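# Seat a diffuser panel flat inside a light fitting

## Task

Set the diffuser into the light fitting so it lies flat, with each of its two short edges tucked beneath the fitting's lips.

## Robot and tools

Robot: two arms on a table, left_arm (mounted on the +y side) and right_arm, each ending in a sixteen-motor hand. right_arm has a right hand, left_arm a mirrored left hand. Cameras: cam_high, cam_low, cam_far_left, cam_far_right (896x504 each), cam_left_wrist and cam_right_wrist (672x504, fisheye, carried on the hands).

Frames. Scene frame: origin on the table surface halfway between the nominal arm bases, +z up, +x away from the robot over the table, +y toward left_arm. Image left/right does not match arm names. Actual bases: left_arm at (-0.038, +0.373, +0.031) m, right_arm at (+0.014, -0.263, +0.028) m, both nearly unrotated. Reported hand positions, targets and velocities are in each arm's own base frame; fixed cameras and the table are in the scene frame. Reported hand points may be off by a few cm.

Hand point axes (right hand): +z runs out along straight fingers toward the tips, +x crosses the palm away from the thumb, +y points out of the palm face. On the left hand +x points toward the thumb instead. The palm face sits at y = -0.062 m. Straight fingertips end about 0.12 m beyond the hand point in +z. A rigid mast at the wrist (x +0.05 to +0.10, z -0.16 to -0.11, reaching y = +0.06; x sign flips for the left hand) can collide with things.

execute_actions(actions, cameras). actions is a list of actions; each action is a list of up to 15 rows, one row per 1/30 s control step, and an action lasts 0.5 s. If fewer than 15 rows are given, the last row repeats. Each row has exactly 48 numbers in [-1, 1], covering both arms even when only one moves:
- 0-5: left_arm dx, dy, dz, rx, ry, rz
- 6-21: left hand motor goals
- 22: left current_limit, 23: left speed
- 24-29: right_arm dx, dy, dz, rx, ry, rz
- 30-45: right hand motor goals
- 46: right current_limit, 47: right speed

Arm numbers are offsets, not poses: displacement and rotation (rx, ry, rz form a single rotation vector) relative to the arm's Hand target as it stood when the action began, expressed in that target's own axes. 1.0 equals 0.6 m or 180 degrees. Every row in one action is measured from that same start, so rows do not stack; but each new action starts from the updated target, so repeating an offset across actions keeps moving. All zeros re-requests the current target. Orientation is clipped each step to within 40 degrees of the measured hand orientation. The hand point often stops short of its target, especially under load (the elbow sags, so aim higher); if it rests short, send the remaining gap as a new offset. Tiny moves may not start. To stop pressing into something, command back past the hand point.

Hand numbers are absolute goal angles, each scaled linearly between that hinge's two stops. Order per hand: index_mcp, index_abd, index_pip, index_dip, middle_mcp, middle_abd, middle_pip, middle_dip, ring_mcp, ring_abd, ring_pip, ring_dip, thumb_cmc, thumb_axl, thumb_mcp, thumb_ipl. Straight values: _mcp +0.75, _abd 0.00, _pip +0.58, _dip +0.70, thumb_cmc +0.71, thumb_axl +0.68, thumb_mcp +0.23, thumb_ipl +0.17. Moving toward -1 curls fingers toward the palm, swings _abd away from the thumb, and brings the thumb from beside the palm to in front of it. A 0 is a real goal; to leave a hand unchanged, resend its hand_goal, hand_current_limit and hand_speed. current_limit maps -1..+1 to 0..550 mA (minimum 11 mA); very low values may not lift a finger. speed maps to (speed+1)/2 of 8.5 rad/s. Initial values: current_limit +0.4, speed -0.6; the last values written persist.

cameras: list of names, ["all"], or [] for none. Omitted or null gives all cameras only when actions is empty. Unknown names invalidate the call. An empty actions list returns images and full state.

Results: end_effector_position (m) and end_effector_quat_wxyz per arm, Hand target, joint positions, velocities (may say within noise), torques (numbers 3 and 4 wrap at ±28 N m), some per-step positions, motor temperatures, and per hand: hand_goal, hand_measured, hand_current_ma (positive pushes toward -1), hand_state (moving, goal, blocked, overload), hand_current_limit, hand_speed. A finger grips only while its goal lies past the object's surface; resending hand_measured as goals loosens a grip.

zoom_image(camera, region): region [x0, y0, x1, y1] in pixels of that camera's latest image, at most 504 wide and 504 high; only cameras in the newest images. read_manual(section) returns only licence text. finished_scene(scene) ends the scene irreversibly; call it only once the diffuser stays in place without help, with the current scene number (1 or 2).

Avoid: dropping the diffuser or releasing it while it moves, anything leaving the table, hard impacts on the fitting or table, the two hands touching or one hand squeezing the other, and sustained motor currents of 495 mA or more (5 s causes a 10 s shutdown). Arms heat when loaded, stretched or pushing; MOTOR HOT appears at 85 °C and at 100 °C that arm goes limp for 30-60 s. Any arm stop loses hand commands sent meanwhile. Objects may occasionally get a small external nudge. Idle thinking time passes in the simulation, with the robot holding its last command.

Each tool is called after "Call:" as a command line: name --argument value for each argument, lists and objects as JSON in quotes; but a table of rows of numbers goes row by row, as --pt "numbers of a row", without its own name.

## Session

Call:
execute_actions --actions '[]'

Call:
zoom_image --camera "cam_high" --region '[340, 140, 580, 290]'

Scene clock: 0.00 s.
left_arm: end_effector_position=(+0.5897, +0.3345, +0.2134) hand_goal=(+0.754, +0.000, +0.576, +0.696, +0.754, +0.000, +0.576, +0.696, +0.754, +0.000, +0.576, +0.696, +0.714, +0.678, +0.226, +0.168) hand_measured=(+0.754, +0.000, +0.576, +0.696, +0.754, +0.000, +0.576, +0.696, +0.754, +0.000, +0.576, +0.696, +0.714, +0.678, +0.226, +0.168) hand_current_ma=(+0, +0, +0, +0, +0, +0, +0, +0, +0, +0, +0, +0, +0, +0, +0, +0) hand_state=(goal, goal, goal, goal, goal, goal, goal, goal, goal, goal, goal, goal, goal, goal, goal, goal) hand_current_limit=0.40 hand_speed=-0.60 end_effector_quat_wxyz=(+0.629, -0.003, +0.707, +0.324) | right_arm: end_effector_position=(+0.3018, -0.2333, +0.1380) hand_goal=(+0.754, +0.000, +0.576, +0.696, +0.754, +0.000, +0.576, +0.696, +0.754, +0.000, +0.576, +0.696, +0.714, +0.678, +0.226, +0.168) hand_measured=(+0.754, +0.000, +0.576, +0.696, +0.754, +0.000, +0.576, +0.696, +0.754, +0.000, +0.576, +0.696, +0.714, +0.678, +0.226, +0.168) hand_current_ma=(+0, +0, +0, +0, +0, +0, +0, +0, +0, +0, +0, +0, +0, +0, +0, +0) hand_state=(goal, goal, goal, goal, goal, goal, goal, goal, goal, goal, goal, goal, goal, goal, goal, goal) hand_current_limit=0.40 hand_speed=-0.60 end_effector_quat_wxyz=(-0.130, +0.255, +0.950, +0.122)
Joint positions: left_arm=[0.359 1.817 0.972 0.845 -0.121 -1.1] | right_arm=[-0.905 1.628 1.247 -1.547 -0.038 -1.96]
Joint velocities: within noise
Joint torques (N m): no reading
Motor temperatures (°C): left_arm=[30 32 29 29 30 29] | right_arm=[30 31 30 30 30 28]
Heat: left arm: hottest shoulder 32 °C; right arm: hottest shoulder 31 °C.
Hand target: left_arm +0.5945, +0.3363, +0.2208; +0.635, -0.004, +0.700, +0.326 | right_arm +0.3064, -0.2391, +0.1425; -0.124, +0.255, +0.952, +0.117

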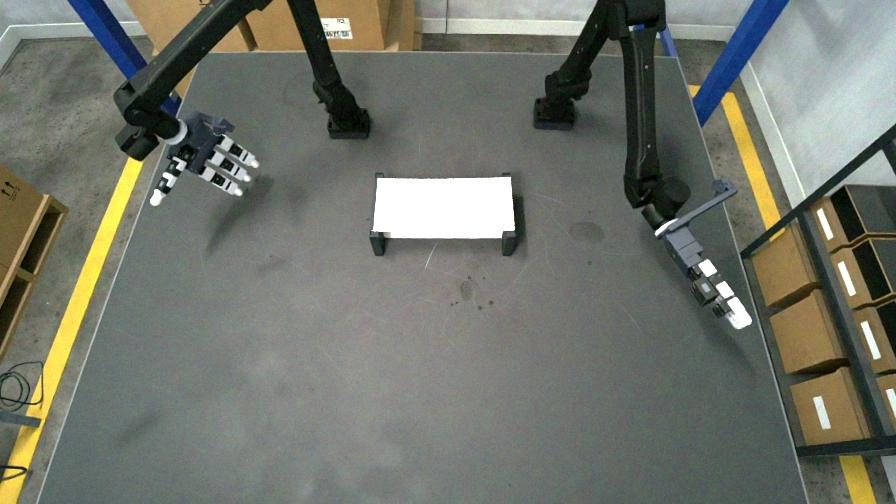

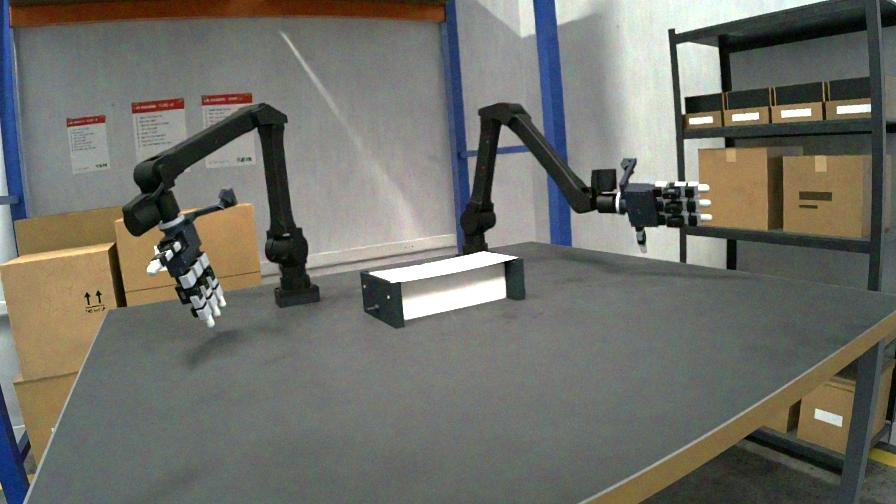

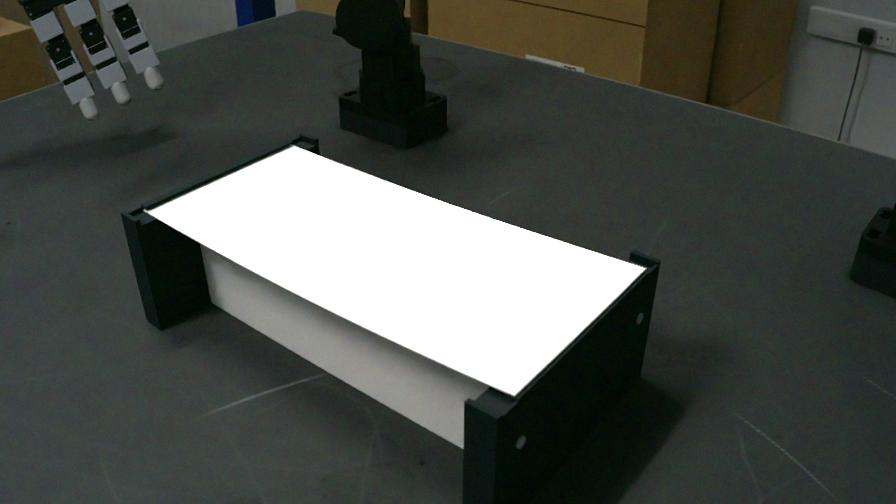

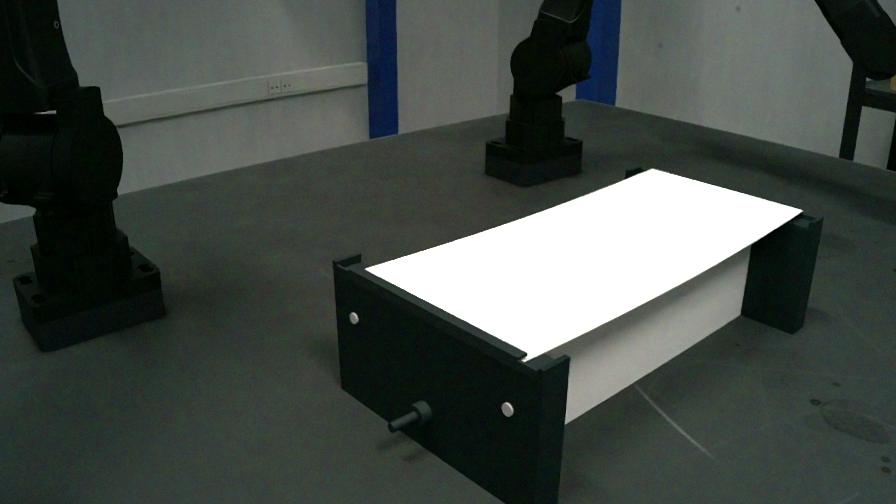

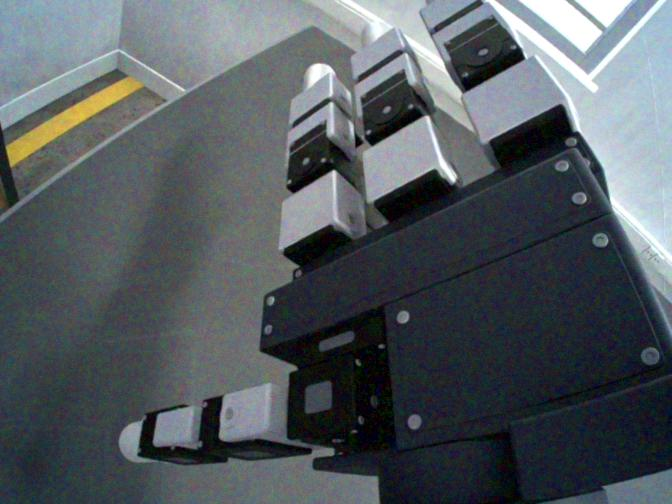

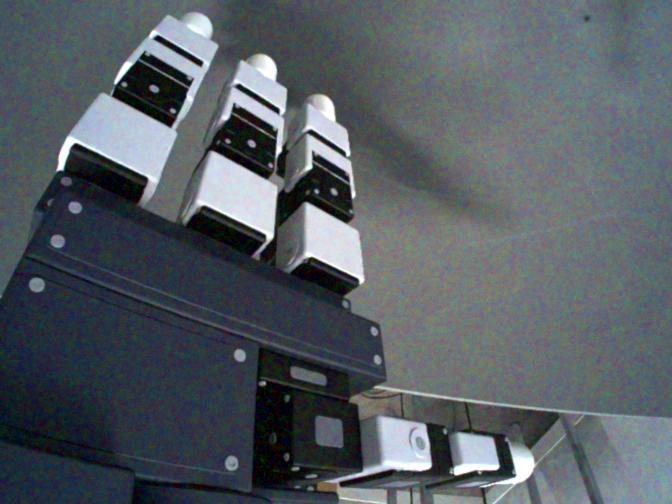

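Scaled by 2.100 from the camera's 896x504 image, which has a finer 1280x720 frame.

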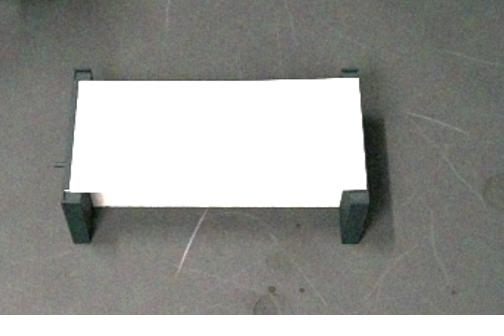

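Call:
execute_actions --actions '[[[-0.0593,-0.051,-0.1036,0,0,0,0.754,0,0.576,0.696,0.754,0,0.576,0.696,0.754,0,0.576,0.696,0.714,0.678,0.226,0.168,0.4,-0.6,0,0,-0.054,-0.0008,-0.0285,0.0825,0.754,0,0.576,0.696,0.754,0,0.576,0.696,0.754,0,0.576,0.696,0.714,0.678,0.226,0.168,0.4,-0.6]],[[-0.0593,-0.051,-0.1036,0,0,0,0.754,0,0.576,0.696,0.754,0,0.576,0.696,0.754,0,0.576,0.696,0.714,0.678,0.226,0.168,0.4,-0.6,0,0,-0.054,-0.0008,-0.0285,0.0825,0.754,0,0.576,0.696,0.754,0,0.576,0.696,0.754,0,0.576,0.696,0.714,0.678,0.226,0.168,0.4,-0.6]],[[-0.0593,-0.051,-0.1036,0,0,0,0.754,0,0.576,0.696,0.754,0,0.576,0.696,0.754,0,0.576,0.696,0.714,0.678,0.226,0.168,0.4,-0.6,0,0,-0.054,-0.0008,-0.0285,0.0825,0.754,0,0.576,0.696,0.754,0,0.576,0.696,0.754,0,0.576,0.696,0.714,0.678,0.226,0.168,0.4,-0.6]],[[-0.0593,-0.051,-0.1036,0,0,0,0.754,0,0.576,0.696,0.754,0,0.576,0.696,0.754,0,0.576,0.696,0.714,0.678,0.226,0.168,0.4,-0.6,0,0,-0.054,-0.0008,-0.0285,0.0825,0.754,0,0.576,0.696,0.754,0,0.576,0.696,0.754,0,0.576,0.696,0.714,0.678,0.226,0.168,0.4,-0.6]]]' --cameras '["cam_high"]'

Scene clock: 5.80 s.
left_arm: end_effector_position=(+0.4504, +0.0632, +0.2884) hand_goal=(+0.754, +0.000, +0.576, +0.696, +0.754, +0.000, +0.576, +0.696, +0.754, +0.000, +0.576, +0.696, +0.714, +0.678, +0.226, +0.168) hand_measured=(+0.758, +0.004, +0.578, +0.696, +0.758, +0.004, +0.578, +0.696, +0.758, +0.004, +0.578, +0.696, +0.718, +0.678, +0.224, +0.168) hand_current_ma=(+17, +11, +4, +0, +16, +12, +4, +0, +18, +10, +5, +0, +11, -3, -6, -2) hand_state=(goal, goal, goal, goal, goal, goal, goal, goal, goal, goal, goal, goal, goal, goal, goal, goal) hand_current_limit=0.40 hand_speed=-0.60 end_effector_quat_wxyz=(+0.642, -0.006, +0.697, +0.318) | right_arm: end_effector_position=(+0.3140, -0.2625, +0.2628) hand_goal=(+0.754, +0.000, +0.576, +0.696, +0.754, +0.000, +0.576, +0.696, +0.754, +0.000, +0.576, +0.696, +0.714, +0.678, +0.226, +0.168) hand_measured=(+0.754, +0.000, +0.576, +0.696, +0.754, +0.000, +0.576, +0.696, +0.754, +0.000, +0.576, +0.696, +0.712, +0.678, +0.224, +0.168) hand_current_ma=(-3, +1, +2, +0, +0, +1, +3, +0, +1, +1, +3, +0, -4, -3, -14, -1) hand_state=(goal, goal, goal, goal, goal, goal, goal, goal, goal, goal, goal, goal, goal, goal, goal, goal) hand_current_limit=0.40 hand_speed=-0.60 end_effector_quat_wxyz=(-0.001, +0.704, +0.710, +0.001)
Joint positions: left_arm=[-0.267 1.294 0.584 0.746 -0.736 -1.095] | right_arm=[-0.81 1.208 1.212 -1.578 -0.003 -0.82]
Joint torques (N m): left_arm=[-0.09 -8.06 8.42 1.65 -0.04 0.18] | right_arm=[2.96 -7.77 10.67 -0.05 -0.03 0.18]
Heat: left arm: hottest shoulder 32 °C; right arm: hottest shoulder 31 °C.
Hand target: left_arm +0.4530, +0.0670, +0.2878; +0.635, -0.004, +0.701, +0.326 | right_arm +0.3175, -0.2645, +0.2686; +0.000, +0.707, +0.707, +0.000
Off the commanded pose: left_arm 0.005 m, 1 deg | right_arm 0.007 m, 1 deg.
Step readings (end_effector_position of left_arm | right_arm):
0: (+0.5897, +0.3345, +0.2134) | (+0.3018, -0.2333, +0.1380)
1: (+0.5851, +0.3325, +0.2114) | (+0.3040, -0.2343, +0.1393)
2: (+0.5731, +0.3291, +0.2113) | (+0.3071, -0.2352, +0.1418)
4: (+0.5557, +0.3109, +0.2109) | (+0.3088, -0.2377, +0.1501)
8: (+0.5549, +0.2739, +0.2274) | (+0.3102, -0.2415, +0.1708)
15: (+0.5575, +0.2646, +0.2361) | (+0.3114, -0.2440, +0.1750)
16: (+0.5516, +0.2644, +0.2348) | (+0.3128, -0.2452, +0.1757)
17: (+0.5393, +0.2610, +0.2349) | (+0.3143, -0.2464, +0.1765)
19: (+0.5229, +0.2425, +0.2354) | (+0.3139, -0.2478, +0.1827)
23: (+0.5207, +0.2037, +0.2508) | (+0.3131, -0.2517, +0.2016)
30: (+0.5211, +0.1972, +0.2569) | (+0.3131, -0.2550, +0.2056)
31: (+0.5154, +0.1971, +0.2561) | (+0.3137, -0.2567, +0.2062)
32: (+0.5028, +0.1938, +0.2557) | (+0.3139, -0.2585, +0.2068)
34: (+0.4890, +0.1740, +0.2561) | (+0.3135, -0.2601, +0.2137)
38: (+0.4868, +0.1337, +0.2699) | (+0.3137, -0.2586, +0.2331)
45: (+0.4857, +0.1302, +0.2735) | (+0.3144, -0.2605, +0.2367)
46: (+0.4798, +0.1304, +0.2729) | (+0.3143, -0.2623, +0.2371)
47: (+0.4665, +0.1272, +0.2729) | (+0.3138, -0.2649, +0.2379)
49: (+0.4550, +0.1059, +0.2745) | (+0.3145, -0.2639, +0.2446)
53: (+0.4522, +0.0650, +0.2870) | (+0.3159, -0.2576, +0.2605)
60: (+0.4504, +0.0632, +0.2884) | (+0.3144, -0.2610, +0.2628)
Images, in order (width x height): cam_high 896x504.

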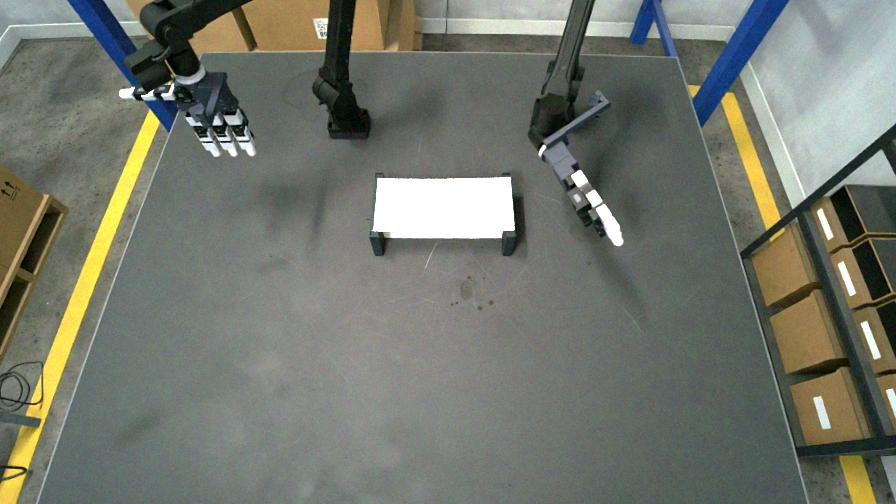

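Call:
execute_actions --actions '[[[-0.0593,-0.051,-0.1036,0,0,0,0.754,0,0.576,0.696,0.754,0,0.576,0.696,0.754,0,0.576,0.696,0.714,0.678,0.226,0.168,0.4,-0.6,0.1466,-0.0017,0,0,0,0,0.754,0,0.576,0.696,0.754,0,0.576,0.696,0.754,0,0.576,0.696,0.714,0.678,0.226,0.168,0.4,-0.6]],[[-0.0593,-0.051,-0.1036,0,0,0,0.754,0,0.576,0.696,0.754,0,0.576,0.696,0.754,0,0.576,0.696,0.714,0.678,0.226,0.168,0.4,-0.6,0.1466,-0.0017,0,0,0,0,0.754,0,0.576,0.696,0.754,0,0.576,0.696,0.754,0,0.576,0.696,0.714,0.678,0.226,0.168,0.4,-0.6]],[[0,0,0,0.0363,0.0762,-0.002,0.754,0,0.576,0.696,0.754,0,0.576,0.696,0.754,0,0.576,0.696,0.714,0.678,0.226,0.168,0.4,-0.6,0.1466,-0.0017,0,0,0,0,0.754,0,0.576,0.696,0.754,0,0.576,0.696,0.754,0,0.576,0.696,0.714,0.678,0.226,0.168,0.4,-0.6]],[[0,0,0,0.0363,0.0762,-0.002,0.754,0,0.576,0.696,0.754,0,0.576,0.696,0.754,0,0.576,0.696,0.714,0.678,0.226,0.168,0.4,-0.6,0.1466,-0.0017,0,0,0,0,0.754,0,0.576,0.696,0.754,0,0.576,0.696,0.754,0,0.576,0.696,0.714,0.678,0.226,0.168,0.4,-0.6]]]' --cameras '["cam_high"]'

Scene clock: 8.97 s.
left_arm: end_effector_position=(+0.3749, -0.0674, +0.3084) hand_goal=(+0.754, +0.000, +0.576, +0.696, +0.754, +0.000, +0.576, +0.696, +0.754, +0.000, +0.576, +0.696, +0.714, +0.678, +0.226, +0.168) hand_measured=(+0.758, +0.002, +0.576, +0.696, +0.758, +0.002, +0.576, +0.696, +0.760, +0.002, +0.576, +0.696, +0.720, +0.678, +0.224, +0.168) hand_current_ma=(+20, +8, +2, +0, +19, +10, +2, +0, +22, +7, +1, +0, +27, -3, -8, -3) hand_state=(goal, goal, goal, goal, goal, goal, goal, goal, goal, goal, goal, goal, goal, goal, goal, goal) hand_current_limit=0.40 hand_speed=-0.60 end_effector_quat_wxyz=(+0.443, +0.003, +0.864, +0.237) | right_arm: end_effector_position=(+0.3003, +0.0858, +0.2507) hand_goal=(+0.754, +0.000, +0.576, +0.696, +0.754, +0.000, +0.576, +0.696, +0.754, +0.000, +0.576, +0.696, +0.714, +0.678, +0.226, +0.168) hand_measured=(+0.754, +0.002, +0.576, +0.696, +0.754, +0.002, +0.576, +0.696, +0.752, +0.000, +0.576, +0.696, +0.716, +0.678, +0.222, +0.168) hand_current_ma=(-3, +3, +1, +0, -2, +3, +1, +0, -7, +3, +1, +0, +4, -3, -15, -1) hand_state=(goal, goal, goal, goal, goal, goal, goal, goal, goal, goal, goal, goal, goal, goal, goal, goal) hand_current_limit=0.40 hand_speed=-0.60 end_effector_quat_wxyz=(-0.009, +0.698, +0.716, -0.021)
Joint positions: left_arm=[-0.674 1.155 0.978 -0.783 -0.923 -1.927] | right_arm=[0.459 0.986 1.031 -1.661 -0.003 0.434]
Joint torques (N m): left_arm=[0.21 -7.41 12.3 0.85 -0.83 -0.06] | right_arm=[1.55 -3.78 12.21 0.49 0.08 0.15]
Heat: left arm: hottest shoulder 32 °C; right arm: hottest elbow 32 °C.
Hand target: left_arm +0.3822, -0.0676, +0.3213; +0.449, -0.014, +0.863, +0.231 | right_arm +0.3134, +0.0874, +0.2687; +0.000, +0.707, +0.707, +0.000
Off the commanded pose: left_arm 0.015 m, 2 deg | right_arm 0.022 m, 3 deg.
Step readings (end_effector_position of left_arm | right_arm):
0: (+0.4504, +0.0632, +0.2884) | (+0.3140, -0.2625, +0.2628)
1: (+0.4436, +0.0637, +0.2885) | (+0.3140, -0.2576, +0.2609)
2: (+0.4305, +0.0610, +0.2885) | (+0.3135, -0.2480, +0.2571)
4: (+0.4190, +0.0374, +0.2909) | (+0.3156, -0.2076, +0.2513)
8: (+0.4153, -0.0024, +0.2991) | (+0.3190, -0.1649, +0.2625)
15: (+0.4136, -0.0031, +0.2988) | (+0.3159, -0.1691, +0.2663)
16: (+0.4066, -0.0024, +0.2991) | (+0.3156, -0.1650, +0.2650)
17: (+0.3923, -0.0047, +0.2995) | (+0.3161, -0.1542, +0.2625)
19: (+0.3797, -0.0281, +0.3014) | (+0.3185, -0.1132, +0.2586)
23: (+0.3754, -0.0662, +0.3058) | (+0.3184, -0.0754, +0.2649)
30: (+0.3744, -0.0667, +0.3073) | (+0.3161, -0.0829, +0.2660)
31: (+0.3744, -0.0665, +0.3061) | (+0.3160, -0.0790, +0.2659)
32: (+0.3751, -0.0670, +0.3059) | (+0.3166, -0.0656, +0.2651)
34: (+0.3760, -0.0671, +0.3059) | (+0.3185, -0.0211, +0.2647)
38: (+0.3765, -0.0668, +0.3103) | (+0.3168, +0.0161, +0.2653)
45: (+0.3771, -0.0682, +0.3118) | (+0.3157, +0.0060, +0.2655)
46: (+0.3783, -0.0694, +0.3088) | (+0.3148, +0.0098, +0.2654)
47: (+0.3801, -0.0707, +0.3045) | (+0.3129, +0.0239, +0.2651)
49: (+0.3784, -0.0717, +0.3014) | (+0.3053, +0.0678, +0.2627)
53: (+0.3768, -0.0698, +0.3114) | (+0.2984, +0.0986, +0.2539)
60: (+0.3756, -0.0667, +0.3142) | (+0.3007, +0.0876, +0.2507)
Images, in order (width x height): cam_high 896x504.

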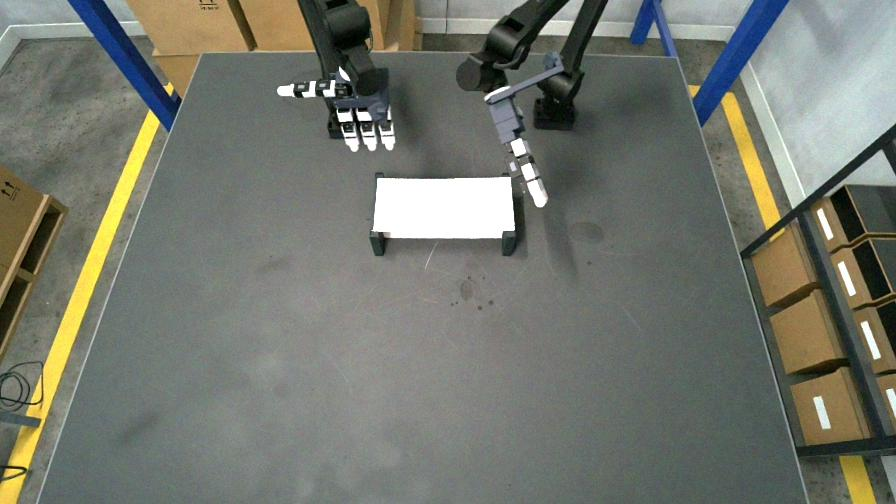

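Call:
execute_actions --actions '[[[0,0,0,0.0363,0.0762,-0.002,0.754,0,0.576,0.696,0.754,0,0.576,0.696,0.754,0,0.576,0.696,0.714,0.678,0.226,0.168,0.4,-0.6,0.1466,-0.0017,0,0,0,0,0.754,0,0.576,0.696,0.754,0,0.576,0.696,0.754,0,0.576,0.696,0.714,0.678,0.226,0.168,0.4,-0.6]],[[0,0,0,0.0363,0.0762,-0.002,0.754,0,0.576,0.696,0.754,0,0.576,0.696,0.754,0,0.576,0.696,0.714,0.678,0.226,0.168,0.4,-0.6,0.1466,-0.0017,0,0,0,0,0.754,0,0.576,0.696,0.754,0,0.576,0.696,0.754,0,0.576,0.696,0.714,0.678,0.226,0.168,0.4,-0.6]],[[0,0,0,0.0363,0.0762,-0.002,0.754,0,0.576,0.696,0.754,0,0.576,0.696,0.754,0,0.576,0.696,0.714,0.678,0.226,0.168,0.4,-0.6,0,0,0.06,0,0,0,0.754,0,0.576,0.696,0.754,0,0.576,0.696,0.754,0,0.576,0.696,0.714,0.678,0.226,0.168,0.4,-0.6]],[[0,0,0,0.0363,0.0762,-0.002,0.754,0,0.576,0.696,0.754,0,0.576,0.696,0.754,0,0.576,0.696,0.714,0.678,0.226,0.168,0.4,-0.6,0,0,0.0,0,0,0,0.754,0,0.576,0.696,0.754,0,0.576,0.696,0.754,0,0.576,0.696,0.714,0.678,0.226,0.168,0.4,-0.6]]]' --cameras '["all"]'

Scene clock: 11.73 s.
left_arm: end_effector_position=(+0.3755, -0.0672, +0.3096) hand_goal=(+0.754, +0.000, +0.576, +0.696, +0.754, +0.000, +0.576, +0.696, +0.754, +0.000, +0.576, +0.696, +0.714, +0.678, +0.226, +0.168) hand_measured=(+0.754, +0.002, +0.576, +0.696, +0.754, +0.002, +0.576, +0.696, +0.754, +0.000, +0.574, +0.696, +0.716, +0.678, +0.220, +0.166) hand_current_ma=(+2, +4, -3, +0, +1, +4, -3, +0, +1, +3, -4, +0, +8, -3, -35, -8) hand_state=(goal, goal, goal, goal, goal, goal, goal, goal, goal, goal, goal, goal, goal, goal, goal, goal) hand_current_limit=0.40 hand_speed=-0.60 end_effector_quat_wxyz=(+0.001, -0.033, +0.999, +0.002) | right_arm: end_effector_position=(+0.2877, +0.2186, +0.2091) hand_goal=(+0.754, +0.000, +0.576, +0.696, +0.754, +0.000, +0.576, +0.696, +0.754, +0.000, +0.576, +0.696, +0.714, +0.678, +0.226, +0.168) hand_measured=(+0.752, +0.000, +0.576, +0.696, +0.752, +0.000, +0.576, +0.696, +0.752, +0.000, +0.576, +0.696, +0.714, +0.678, +0.222, +0.168) hand_current_ma=(-7, -2, +0, +0, -7, -2, +0, +0, -8, -2, +0, +0, -1, -3, -16, -1) hand_state=(goal, goal, goal, goal, goal, goal, goal, goal, goal, goal, goal, goal, goal, goal, goal, goal) hand_current_limit=0.40 hand_speed=-0.60 end_effector_quat_wxyz=(-0.005, +0.683, +0.730, -0.035)
Joint positions: left_arm=[-0.358 1.47 1.582 -1.683 -0.005 -1.995] | right_arm=[0.858 1.201 1.075 -1.514 -0.012 0.792]
Joint torques (N m): left_arm=[-0.56 -11.52 11.08 -0.24 -0.04 0.07] | right_arm=[1.73 -8.53 9.35 0.49 0.03 -0.01]
Heat: left arm: hottest shoulder 32 °C; right arm: hottest elbow 32 °C.
Hand target: left_arm +0.3823, -0.0677, +0.3214; +0.000, -0.030, +1.000, +0.000 | right_arm +0.2925, +0.2204, +0.2143; -0.005, +0.685, +0.729, -0.023
Off the commanded pose: left_arm 0.014 m, 0 deg | right_arm 0.007 m, 1 deg.
led back after a hold (left arm): the arm was led back toward your command in small steps, so it may still be short of it.
led back after a hold (right arm): the arm was led back toward your command in small steps, so it may still be short of it.
joint sent to its limit (left arm) — joint 4 (wrist pitch), lower limit. The joint targets still meet the commanded pose.
Step readings (end_effector_position of left_arm | right_arm):
0: (+0.3749, -0.0674, +0.3083) | (+0.3003, +0.0858, +0.2507)
1: (+0.3752, -0.0699, +0.3046) | (+0.2995, +0.0900, +0.2506)
2: (+0.3738, -0.0728, +0.2961) | (+0.2977, +0.1046, +0.2516)
4: (+0.3715, -0.0731, +0.2982) | (+0.2949, +0.1449, +0.2547)
8: (+0.3771, -0.0681, +0.3125) | (+0.2987, +0.1818, +0.2515)
15: (+0.3755, -0.0660, +0.3115) | (+0.3027, +0.1733, +0.2487)
16: (+0.3742, -0.0693, +0.3074) | (+0.3027, +0.1732, +0.2487) HELD (not all sent) right_arm
17: (+0.3697, -0.0742, +0.2989) | (+0.3027, +0.1732, +0.2487) HELD (not all sent) right_arm
19: (+0.3691, -0.0756, +0.3016) | (+0.3027, +0.1732, +0.2487) HELD (not all sent) right_arm
21: (+0.3739, -0.0720, +0.3065) | (+0.3025, +0.1734, +0.2487) HELD (not all sent) left_arm
23: (+0.3748, -0.0707, +0.3067) | (+0.2996, +0.1781, +0.2479)
28: (+0.3728, -0.0689, +0.3077) | (+0.2936, +0.2307, +0.2502) HELD (not all sent) right_arm
30: (+0.3734, -0.0683, +0.3081) | (+0.2915, +0.2372, +0.2451) HELD (not all sent) right_arm
31: (+0.3711, -0.0718, +0.3056) | (+0.2916, +0.2344, +0.2428)
32: (+0.3644, -0.0788, +0.3000) | (+0.2915, +0.2304, +0.2390)
34: (+0.3657, -0.0786, +0.3054) | (+0.2909, +0.2252, +0.2274)
38: (+0.3766, -0.0676, +0.3112) | (+0.2865, +0.2173, +0.2092)
45: (+0.3749, -0.0654, +0.3092) | (+0.2877, +0.2186, +0.2091)
46: (+0.3721, -0.0697, +0.3081) | (+0.2877, +0.2186, +0.2091)
47: (+0.3641, -0.0784, +0.3059) | (+0.2877, +0.2186, +0.2091)
49: (+0.3651, -0.0800, +0.3117) | (+0.2877, +0.2186, +0.2091)
53: (+0.3751, -0.0695, +0.3113) | (+0.2877, +0.2186, +0.2091)
60: (+0.3753, -0.0672, +0.3096) | (+0.2877, +0.2186, +0.2091)
HELD (not all sent) left_arm: steps 21 to 22.
HELD (not all sent) right_arm: steps 16 to 20 and 28 to 30.
pose unreachable (left arm): on one or more control steps of this call, first in action 1 (counted from 0), this arm could not follow its commanded pose, so it was not sent that pose on those steps. It may still have moved: this result reports where it is.
cause: moving toward the commanded pose would bring a part of the arm too close to another arm (a part of this arm just beyond joint 4 (wrist pitch) and a part of the right arm just beyond its joint 6 (wrist roll), along the way the arms are being sent, or toward where that arm still pushes).
pose unreachable (right arm): on one or more control steps of this call, first in action 1 (counted from 0), this arm could not follow its commanded pose, so it was not sent that pose on those steps. It may still have moved: this result reports where it is.
cause: moving toward the commanded pose would bring a part of the arm too close to another arm (a part of this arm just beyond joint 6 (wrist roll) and a part of the left arm just beyond its joint 4 (wrist pitch), 88 mm apart when this arm was first held).

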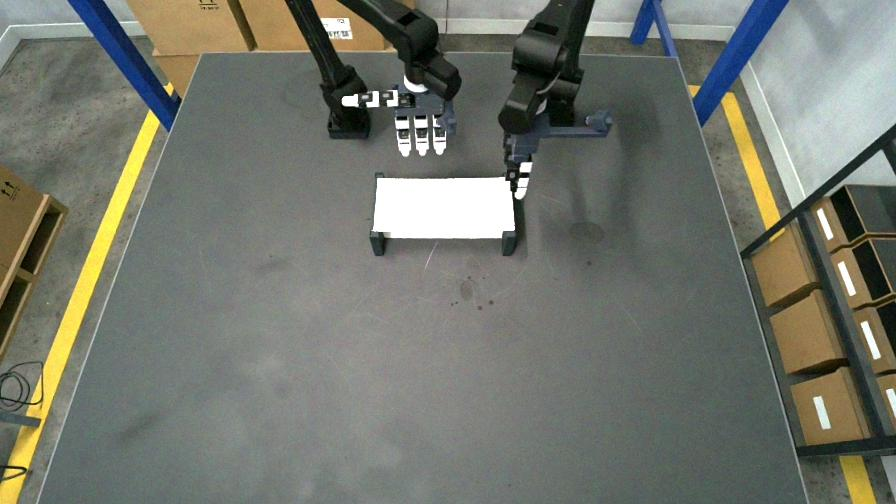

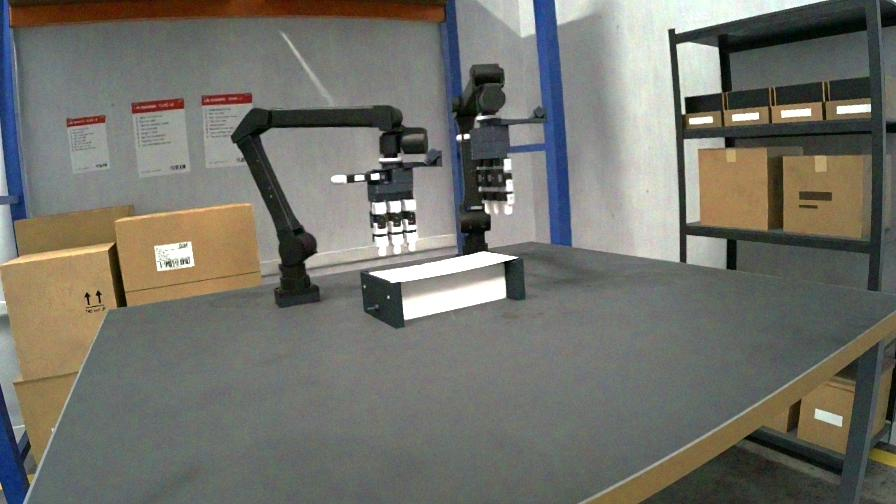

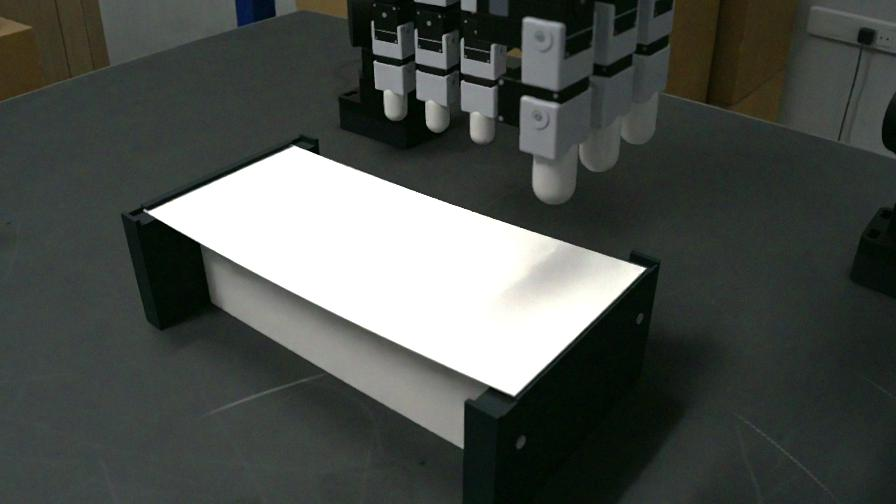

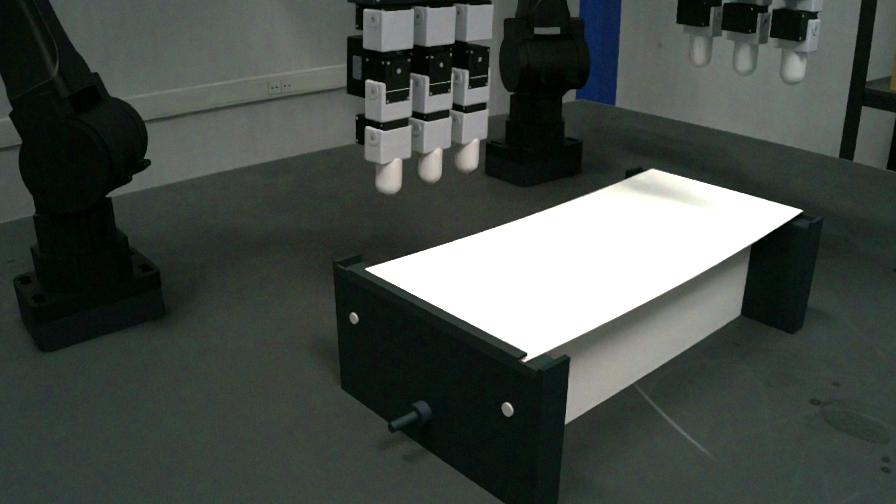

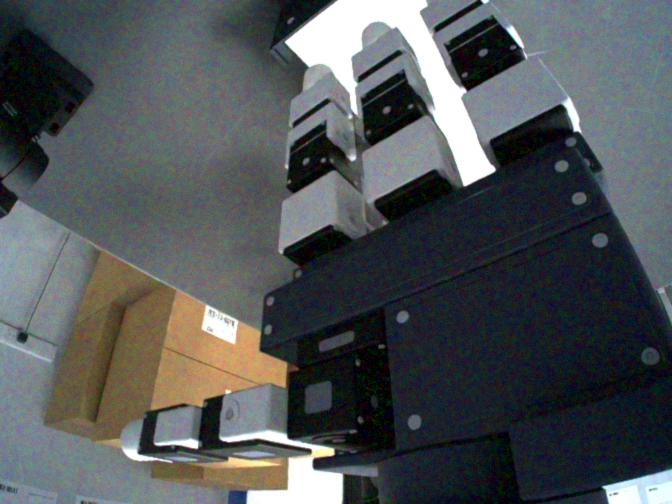

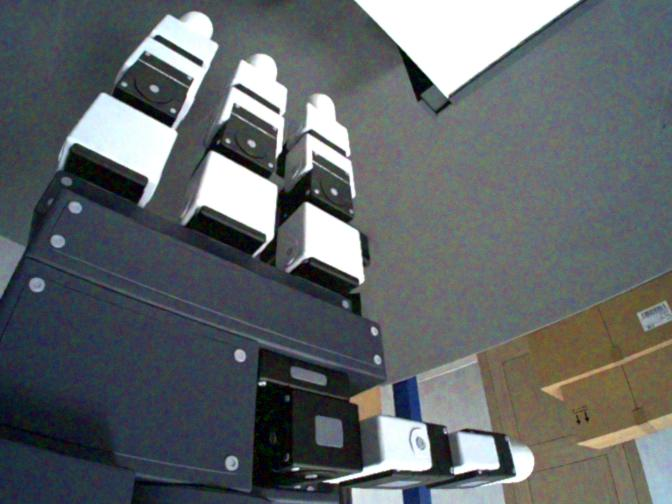

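Call:
execute_actions --actions '[[[0,0,0.076,0,0,0,0.754,0,0.576,0.696,0.754,0,0.576,0.696,0.754,0,0.576,0.696,0.714,0.678,0.226,0.168,0.4,-0.6,0.043,0.015,0.06,-0.0124,0.0085,0.02,0.754,0,0.576,0.696,0.754,0,0.576,0.696,0.754,0,0.576,0.696,0.714,0.678,0.226,0.168,0.4,-0.6]],[[0,0,0.076,0,0,0,0.754,0,0.576,0.696,0.754,0,0.576,0.696,0.754,0,0.576,0.696,0.714,0.678,0.226,0.168,0.4,-0.6,0.043,0.015,0.06,0,0,0,0.754,0,0.576,0.696,0.754,0,0.576,0.696,0.754,0,0.576,0.696,0.714,0.678,0.226,0.168,0.4,-0.6]],[[0,0,0,0,0,0,0.754,0,0.576,0.696,0.754,0,0.576,0.696,0.754,0,0.576,0.696,0.714,0.678,0.226,0.168,0.4,-0.6,0,0,0.045,0,0,0,0.754,0,0.576,0.696,0.754,0,0.576,0.696,0.754,0,0.576,0.696,0.714,0.678,0.226,0.168,0.4,-0.6]]]' --cameras '["all"]'

Scene clock: 15.23 s.
left_arm: end_effector_position=(+0.3769, -0.0685, +0.2285) hand_goal=(+0.754, +0.000, +0.576, +0.696, +0.754, +0.000, +0.576, +0.696, +0.754, +0.000, +0.576, +0.696, +0.714, +0.678, +0.226, +0.168) hand_measured=(+0.754, +0.002, +0.576, +0.696, +0.754, +0.002, +0.576, +0.696, +0.754, +0.000, +0.574, +0.696, +0.716, +0.678, +0.222, +0.166) hand_current_ma=(-1, +3, -3, +0, -1, +4, -3, +0, -2, +3, -4, +0, +8, -3, -22, -8) hand_state=(goal, goal, goal, goal, goal, goal, goal, goal, goal, goal, goal, goal, goal, goal, goal, goal) hand_current_limit=0.40 hand_speed=-0.60 end_effector_quat_wxyz=(-0.008, -0.032, +0.999, +0.003) | right_arm: end_effector_position=(+0.3069, +0.2680, +0.1189) hand_goal=(+0.754, +0.000, +0.576, +0.696, +0.754, +0.000, +0.576, +0.696, +0.754, +0.000, +0.576, +0.696, +0.714, +0.678, +0.226, +0.168) hand_measured=(+0.754, +0.000, +0.576, +0.696, +0.754, +0.000, +0.576, +0.696, +0.754, +0.000, +0.576, +0.696, +0.714, +0.678, +0.224, +0.168) hand_current_ma=(+0, +1, +1, +0, +0, +1, +1, +0, +0, +1, +1, +0, +0, -3, -13, -1) hand_state=(goal, goal, goal, goal, goal, goal, goal, goal, goal, goal, goal, goal, goal, goal, goal, goal) hand_current_limit=0.40 hand_speed=-0.60 end_effector_quat_wxyz=(-0.002, +0.704, +0.710, +0.001)
Joint positions: left_arm=[-0.358 1.485 1.383 -1.487 0 -1.993] | right_arm=[0.918 1.37 0.97 -1.17 -0.003 0.91]
Joint torques (N m): left_arm=[-0.44 -12.1 8.64 0.5 -0.04 0.08] | right_arm=[3.08 -9.11 8.51 0.68 0.04 0.15]
Heat: left arm: hottest shoulder 32 °C; right arm: hottest elbow 32 °C.
Hand target: left_arm +0.3821, -0.0678, +0.2303; +0.000, -0.030, +1.000, -0.001 | right_arm +0.3073, +0.2716, +0.1143; -0.001, +0.707, +0.707, +0.000
Off the commanded pose: left_arm 0.006 m, 1 deg | right_arm 0.006 m, 1 deg.
Step readings (end_effector_position of left_arm | right_arm):
0: (+0.3755, -0.0671, +0.3096) | (+0.2877, +0.2186, +0.2091)
1: (+0.3756, -0.0675, +0.3060) | (+0.2892, +0.2206, +0.2072)
2: (+0.3769, -0.0682, +0.3018) | (+0.2930, +0.2263, +0.2047)
4: (+0.3765, -0.0683, +0.2902) | (+0.2969, +0.2373, +0.1952)
8: (+0.3758, -0.0680, +0.2778) | (+0.2972, +0.2442, +0.1806)
15: (+0.3774, -0.0686, +0.2761) | (+0.2974, +0.2432, +0.1785)
16: (+0.3774, -0.0687, +0.2712) | (+0.2983, +0.2454, +0.1771)
17: (+0.3794, -0.0694, +0.2652) | (+0.3012, +0.2508, +0.1749)
19: (+0.3774, -0.0687, +0.2489) | (+0.3062, +0.2620, +0.1649)
23: (+0.3745, -0.0676, +0.2309) | (+0.3077, +0.2694, +0.1448)
30: (+0.3769, -0.0685, +0.2285) | (+0.3070, +0.2682, +0.1403)
31: (+0.3769, -0.0685, +0.2285) | (+0.3075, +0.2689, +0.1389)
32: (+0.3769, -0.0685, +0.2285) | (+0.3090, +0.2708, +0.1363)
34: (+0.3769, -0.0685, +0.2285) | (+0.3089, +0.2707, +0.1284)
38: (+0.3769, -0.0685, +0.2285) | (+0.3064, +0.2674, +0.1193)
45: (+0.3769, -0.0685, +0.2285) | (+0.3069, +0.2680, +0.1189)

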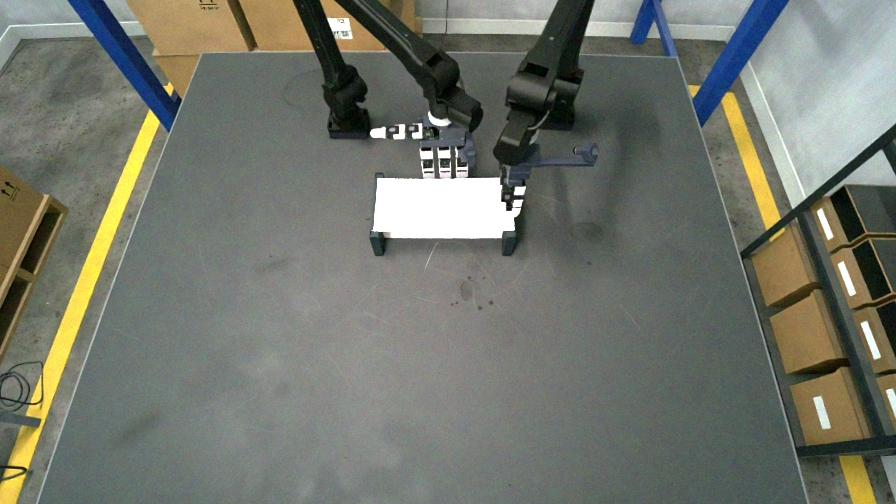

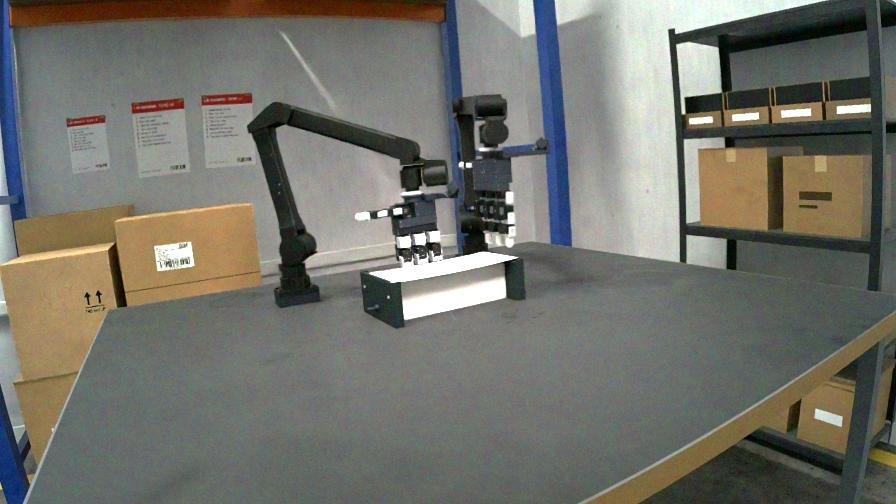

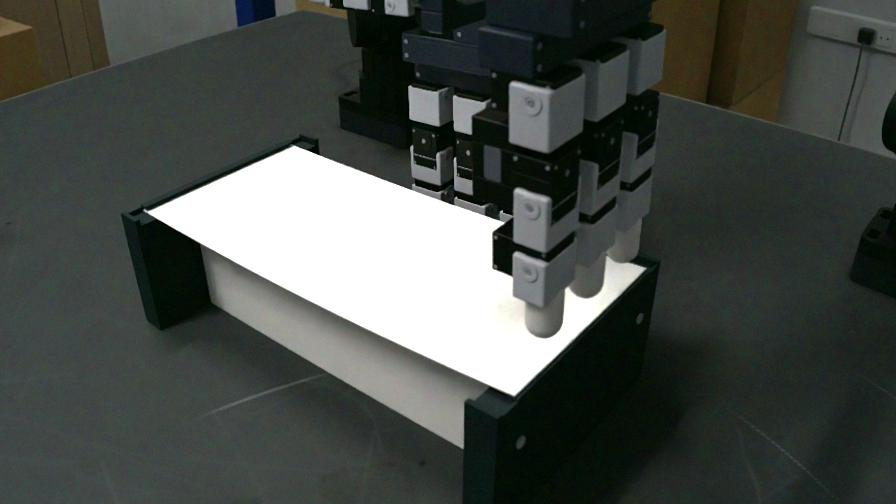

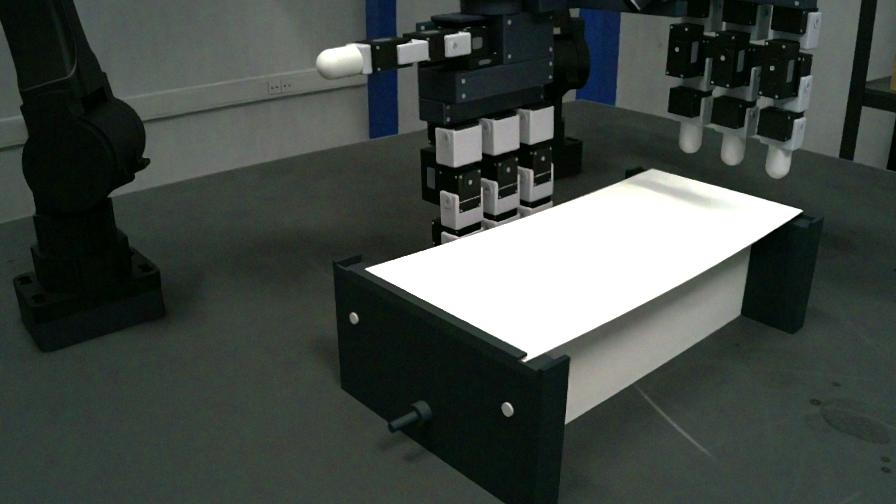

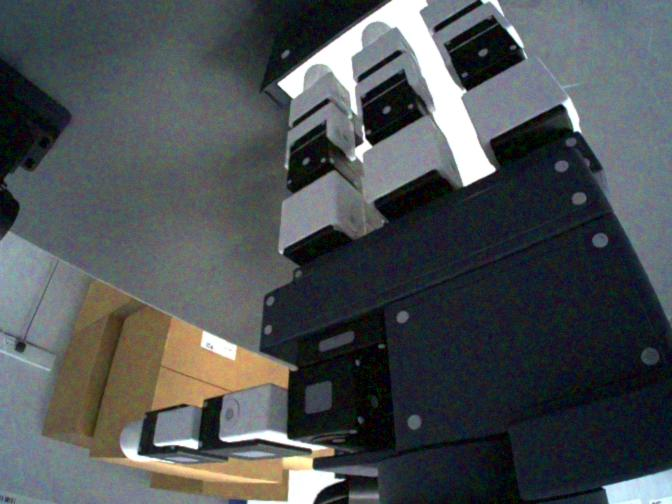

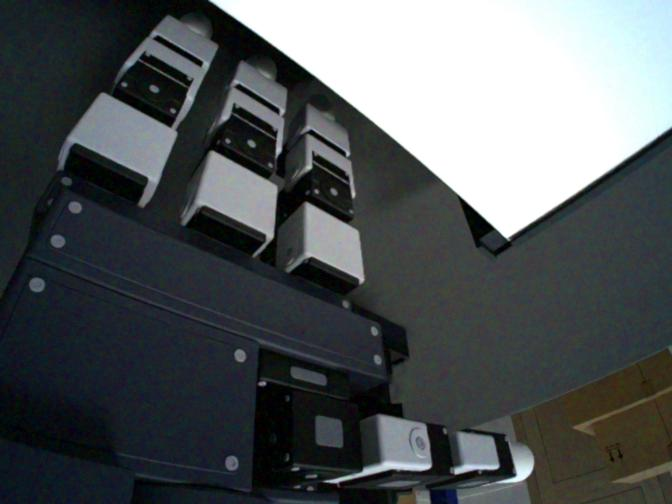

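Call:
execute_actions --actions '[[[0,0,0.045,0,0.011,0,0.754,0,0.576,0.696,0.754,0,0.576,0.696,0.754,0,0.576,0.696,0.714,0.678,0.226,0.168,0.5,-0.6,0,0,0.03,0,0,0,0.754,0,0.576,0.3,0.754,0,0.576,0.3,0.754,0,0.576,0.3,0.714,0.678,0.226,0.168,0.6,-0.6]],[[0,0,0,0,0,0,0.754,0,0.576,0.696,0.754,0,0.576,0.696,0.754,0,0.576,0.696,0.714,0.678,0.226,0.168,0.5,-0.6,0,0.028,0,0,0,0,0.754,0,0.576,-0.3,0.754,0,0.576,-0.3,0.754,0,0.576,-0.3,0.714,0.678,0.226,0.168,0.6,-0.6]],[[0,0,0,0,0,0,0.754,0,0.576,0.696,0.754,0,0.576,0.696,0.754,0,0.576,0.696,0.714,0.678,0.226,0.168,0.5,-0.6,0,0,0,0,0,0,0.754,0,0.576,-0.75,0.754,0,0.576,-0.75,0.754,0,0.576,-0.75,0.714,0.678,0.226,0.168,0.6,-0.6]]]' --cameras '["cam_far_left","cam_far_right","cam_right_wrist"]'

Call:
zoom_image --camera "cam_far_left" --region '[460, 200, 700, 420]'

Scene clock: 18.00 s.
left_arm: end_effector_position=(+0.3773, -0.0707, +0.2064) hand_goal=(+0.754, +0.000, +0.576, +0.696, +0.754, +0.000, +0.576, +0.696, +0.754, +0.000, +0.576, +0.696, +0.714, +0.678, +0.226, +0.168) hand_measured=(+0.754, +0.002, +0.576, +0.696, +0.754, +0.002, +0.576, +0.696, +0.754, +0.002, +0.574, +0.696, +0.716, +0.678, +0.222, +0.166) hand_current_ma=(-2, +3, -3, +0, -2, +4, -3, +0, -4, +8, -4, +0, +7, -3, -22, -8) hand_state=(goal, goal, goal, goal, goal, goal, goal, goal, goal, goal, goal, goal, goal, goal, goal, goal) hand_current_limit=0.50 hand_speed=-0.60 end_effector_quat_wxyz=(-0.020, -0.030, +0.999, +0.001) | right_arm: end_effector_position=(+0.3135, +0.2621, +0.0928) hand_goal=(+0.754, +0.000, +0.576, -0.750, +0.754, +0.000, +0.576, -0.750, +0.754, +0.000, +0.576, -0.750, +0.714, +0.678, +0.226, +0.168) hand_measured=(+0.754, +0.000, +0.576, -0.746, +0.754, +0.000, +0.576, -0.746, +0.754, +0.000, +0.576, -0.746, +0.714, +0.678, +0.224, +0.168) hand_current_ma=(+1, +1, +1, +14, +1, +1, +1, +15, +1, +1, +1, +14, +0, -3, -13, -1) hand_state=(goal, goal, goal, goal, goal, goal, goal, goal, goal, goal, goal, goal, goal, goal, goal, goal) hand_current_limit=0.60 hand_speed=-0.60 end_effector_quat_wxyz=(+0.000, +0.710, +0.704, -0.010)
Joint positions: left_arm=[-0.358 1.507 1.348 -1.45 0.013 -1.987] | right_arm=[0.896 1.416 0.943 -1.117 -0.002 0.905]
Joint torques (N m): left_arm=[-0.03 -11.69 8.05 0.49 0 0.08] | right_arm=[1.79 -9.47 10.02 0.54 0.02 -0.12]
Heat: left arm: hottest shoulder 33 °C; right arm: hottest elbow 33 °C.
Hand target: left_arm +0.3821, -0.0677, +0.2032; -0.018, -0.030, +0.999, -0.001 | right_arm +0.3242, +0.2718, +0.0963; -0.001, +0.707, +0.707, +0.000
Off the commanded pose: left_arm 0.006 m, 0 deg | right_arm 0.015 m, 1 deg.
Step readings (end_effector_position of left_arm | right_arm):
0: (+0.3769, -0.0685, +0.2285) | (+0.3069, +0.2680, +0.1189)
1: (+0.3765, -0.0690, +0.2267) | (+0.3072, +0.2685, +0.1181)
2: (+0.3777, -0.0703, +0.2234) | (+0.3084, +0.2700, +0.1162)
4: (+0.3776, -0.0710, +0.2169) | (+0.3088, +0.2705, +0.1112)
8: (+0.3767, -0.0706, +0.2080) | (+0.3076, +0.2689, +0.1032)
15: (+0.3773, -0.0707, +0.2064) | (+0.3078, +0.2692, +0.1024)
16: (+0.3773, -0.0707, +0.2064) | (+0.3081, +0.2689, +0.1019)
17: (+0.3773, -0.0707, +0.2064) | (+0.3090, +0.2681, +0.1011)
19: (+0.3773, -0.0707, +0.2064) | (+0.3111, +0.2655, +0.0981)
23: (+0.3773, -0.0707, +0.2064) | (+0.3134, +0.2622, +0.0932)
30: (+0.3773, -0.0707, +0.2064) | (+0.3135, +0.2621, +0.0928)
31: (+0.3773, -0.0707, +0.2064) | (+0.3135, +0.2621, +0.0928)
32: (+0.3773, -0.0707, +0.2064) | (+0.3135, +0.2621, +0.0928)
34: (+0.3773, -0.0707, +0.2064) | (+0.3135, +0.2621, +0.0928)
38: (+0.3773, -0.0707, +0.2064) | (+0.3135, +0.2621, +0.0928)
45: (+0.3773, -0.0707, +0.2064) | (+0.3135, +0.2621, +0.0928)
Images, in order (width x height): cam_far_left 896x504, cam_far_right 896x504, cam_right_wrist 672x504.

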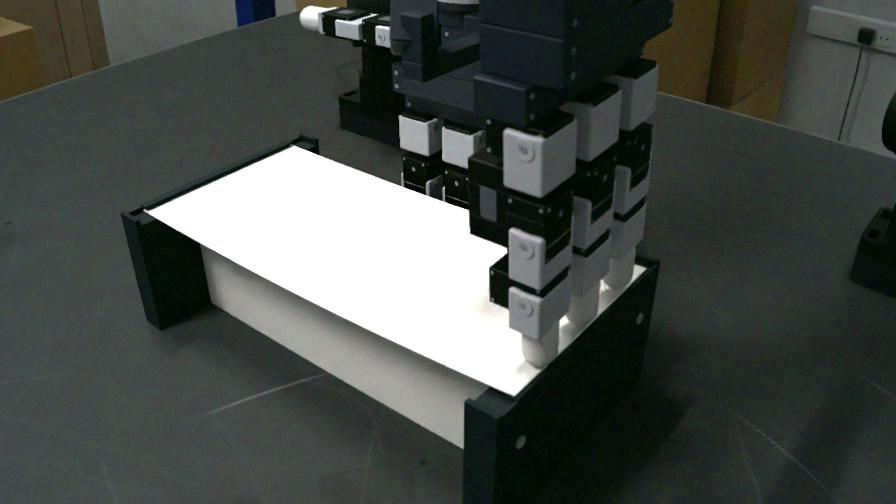

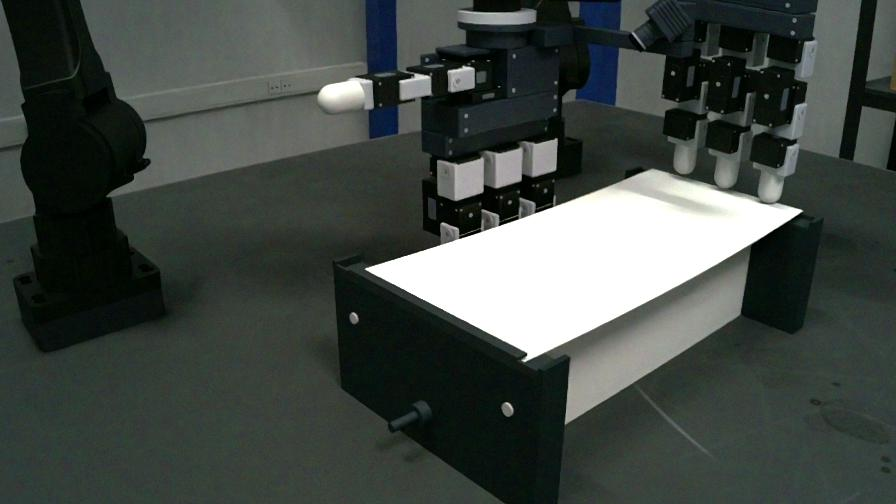

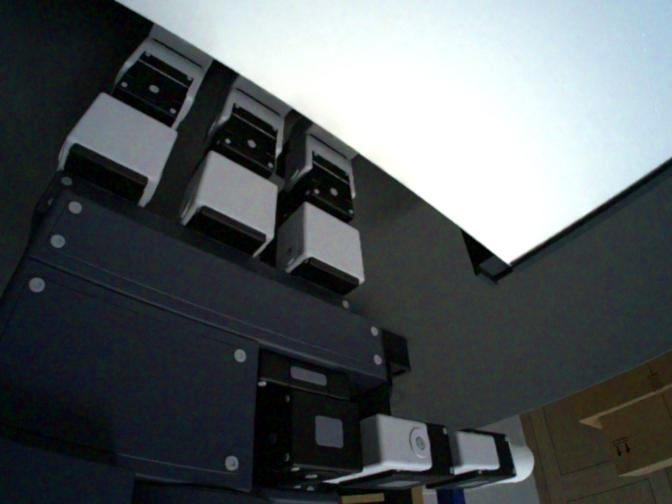

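Scaled by 2.100 from the camera's 896x504 image, which has a finer 1280x720 frame.

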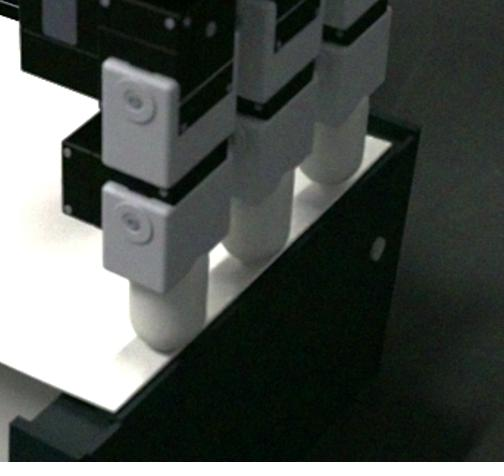

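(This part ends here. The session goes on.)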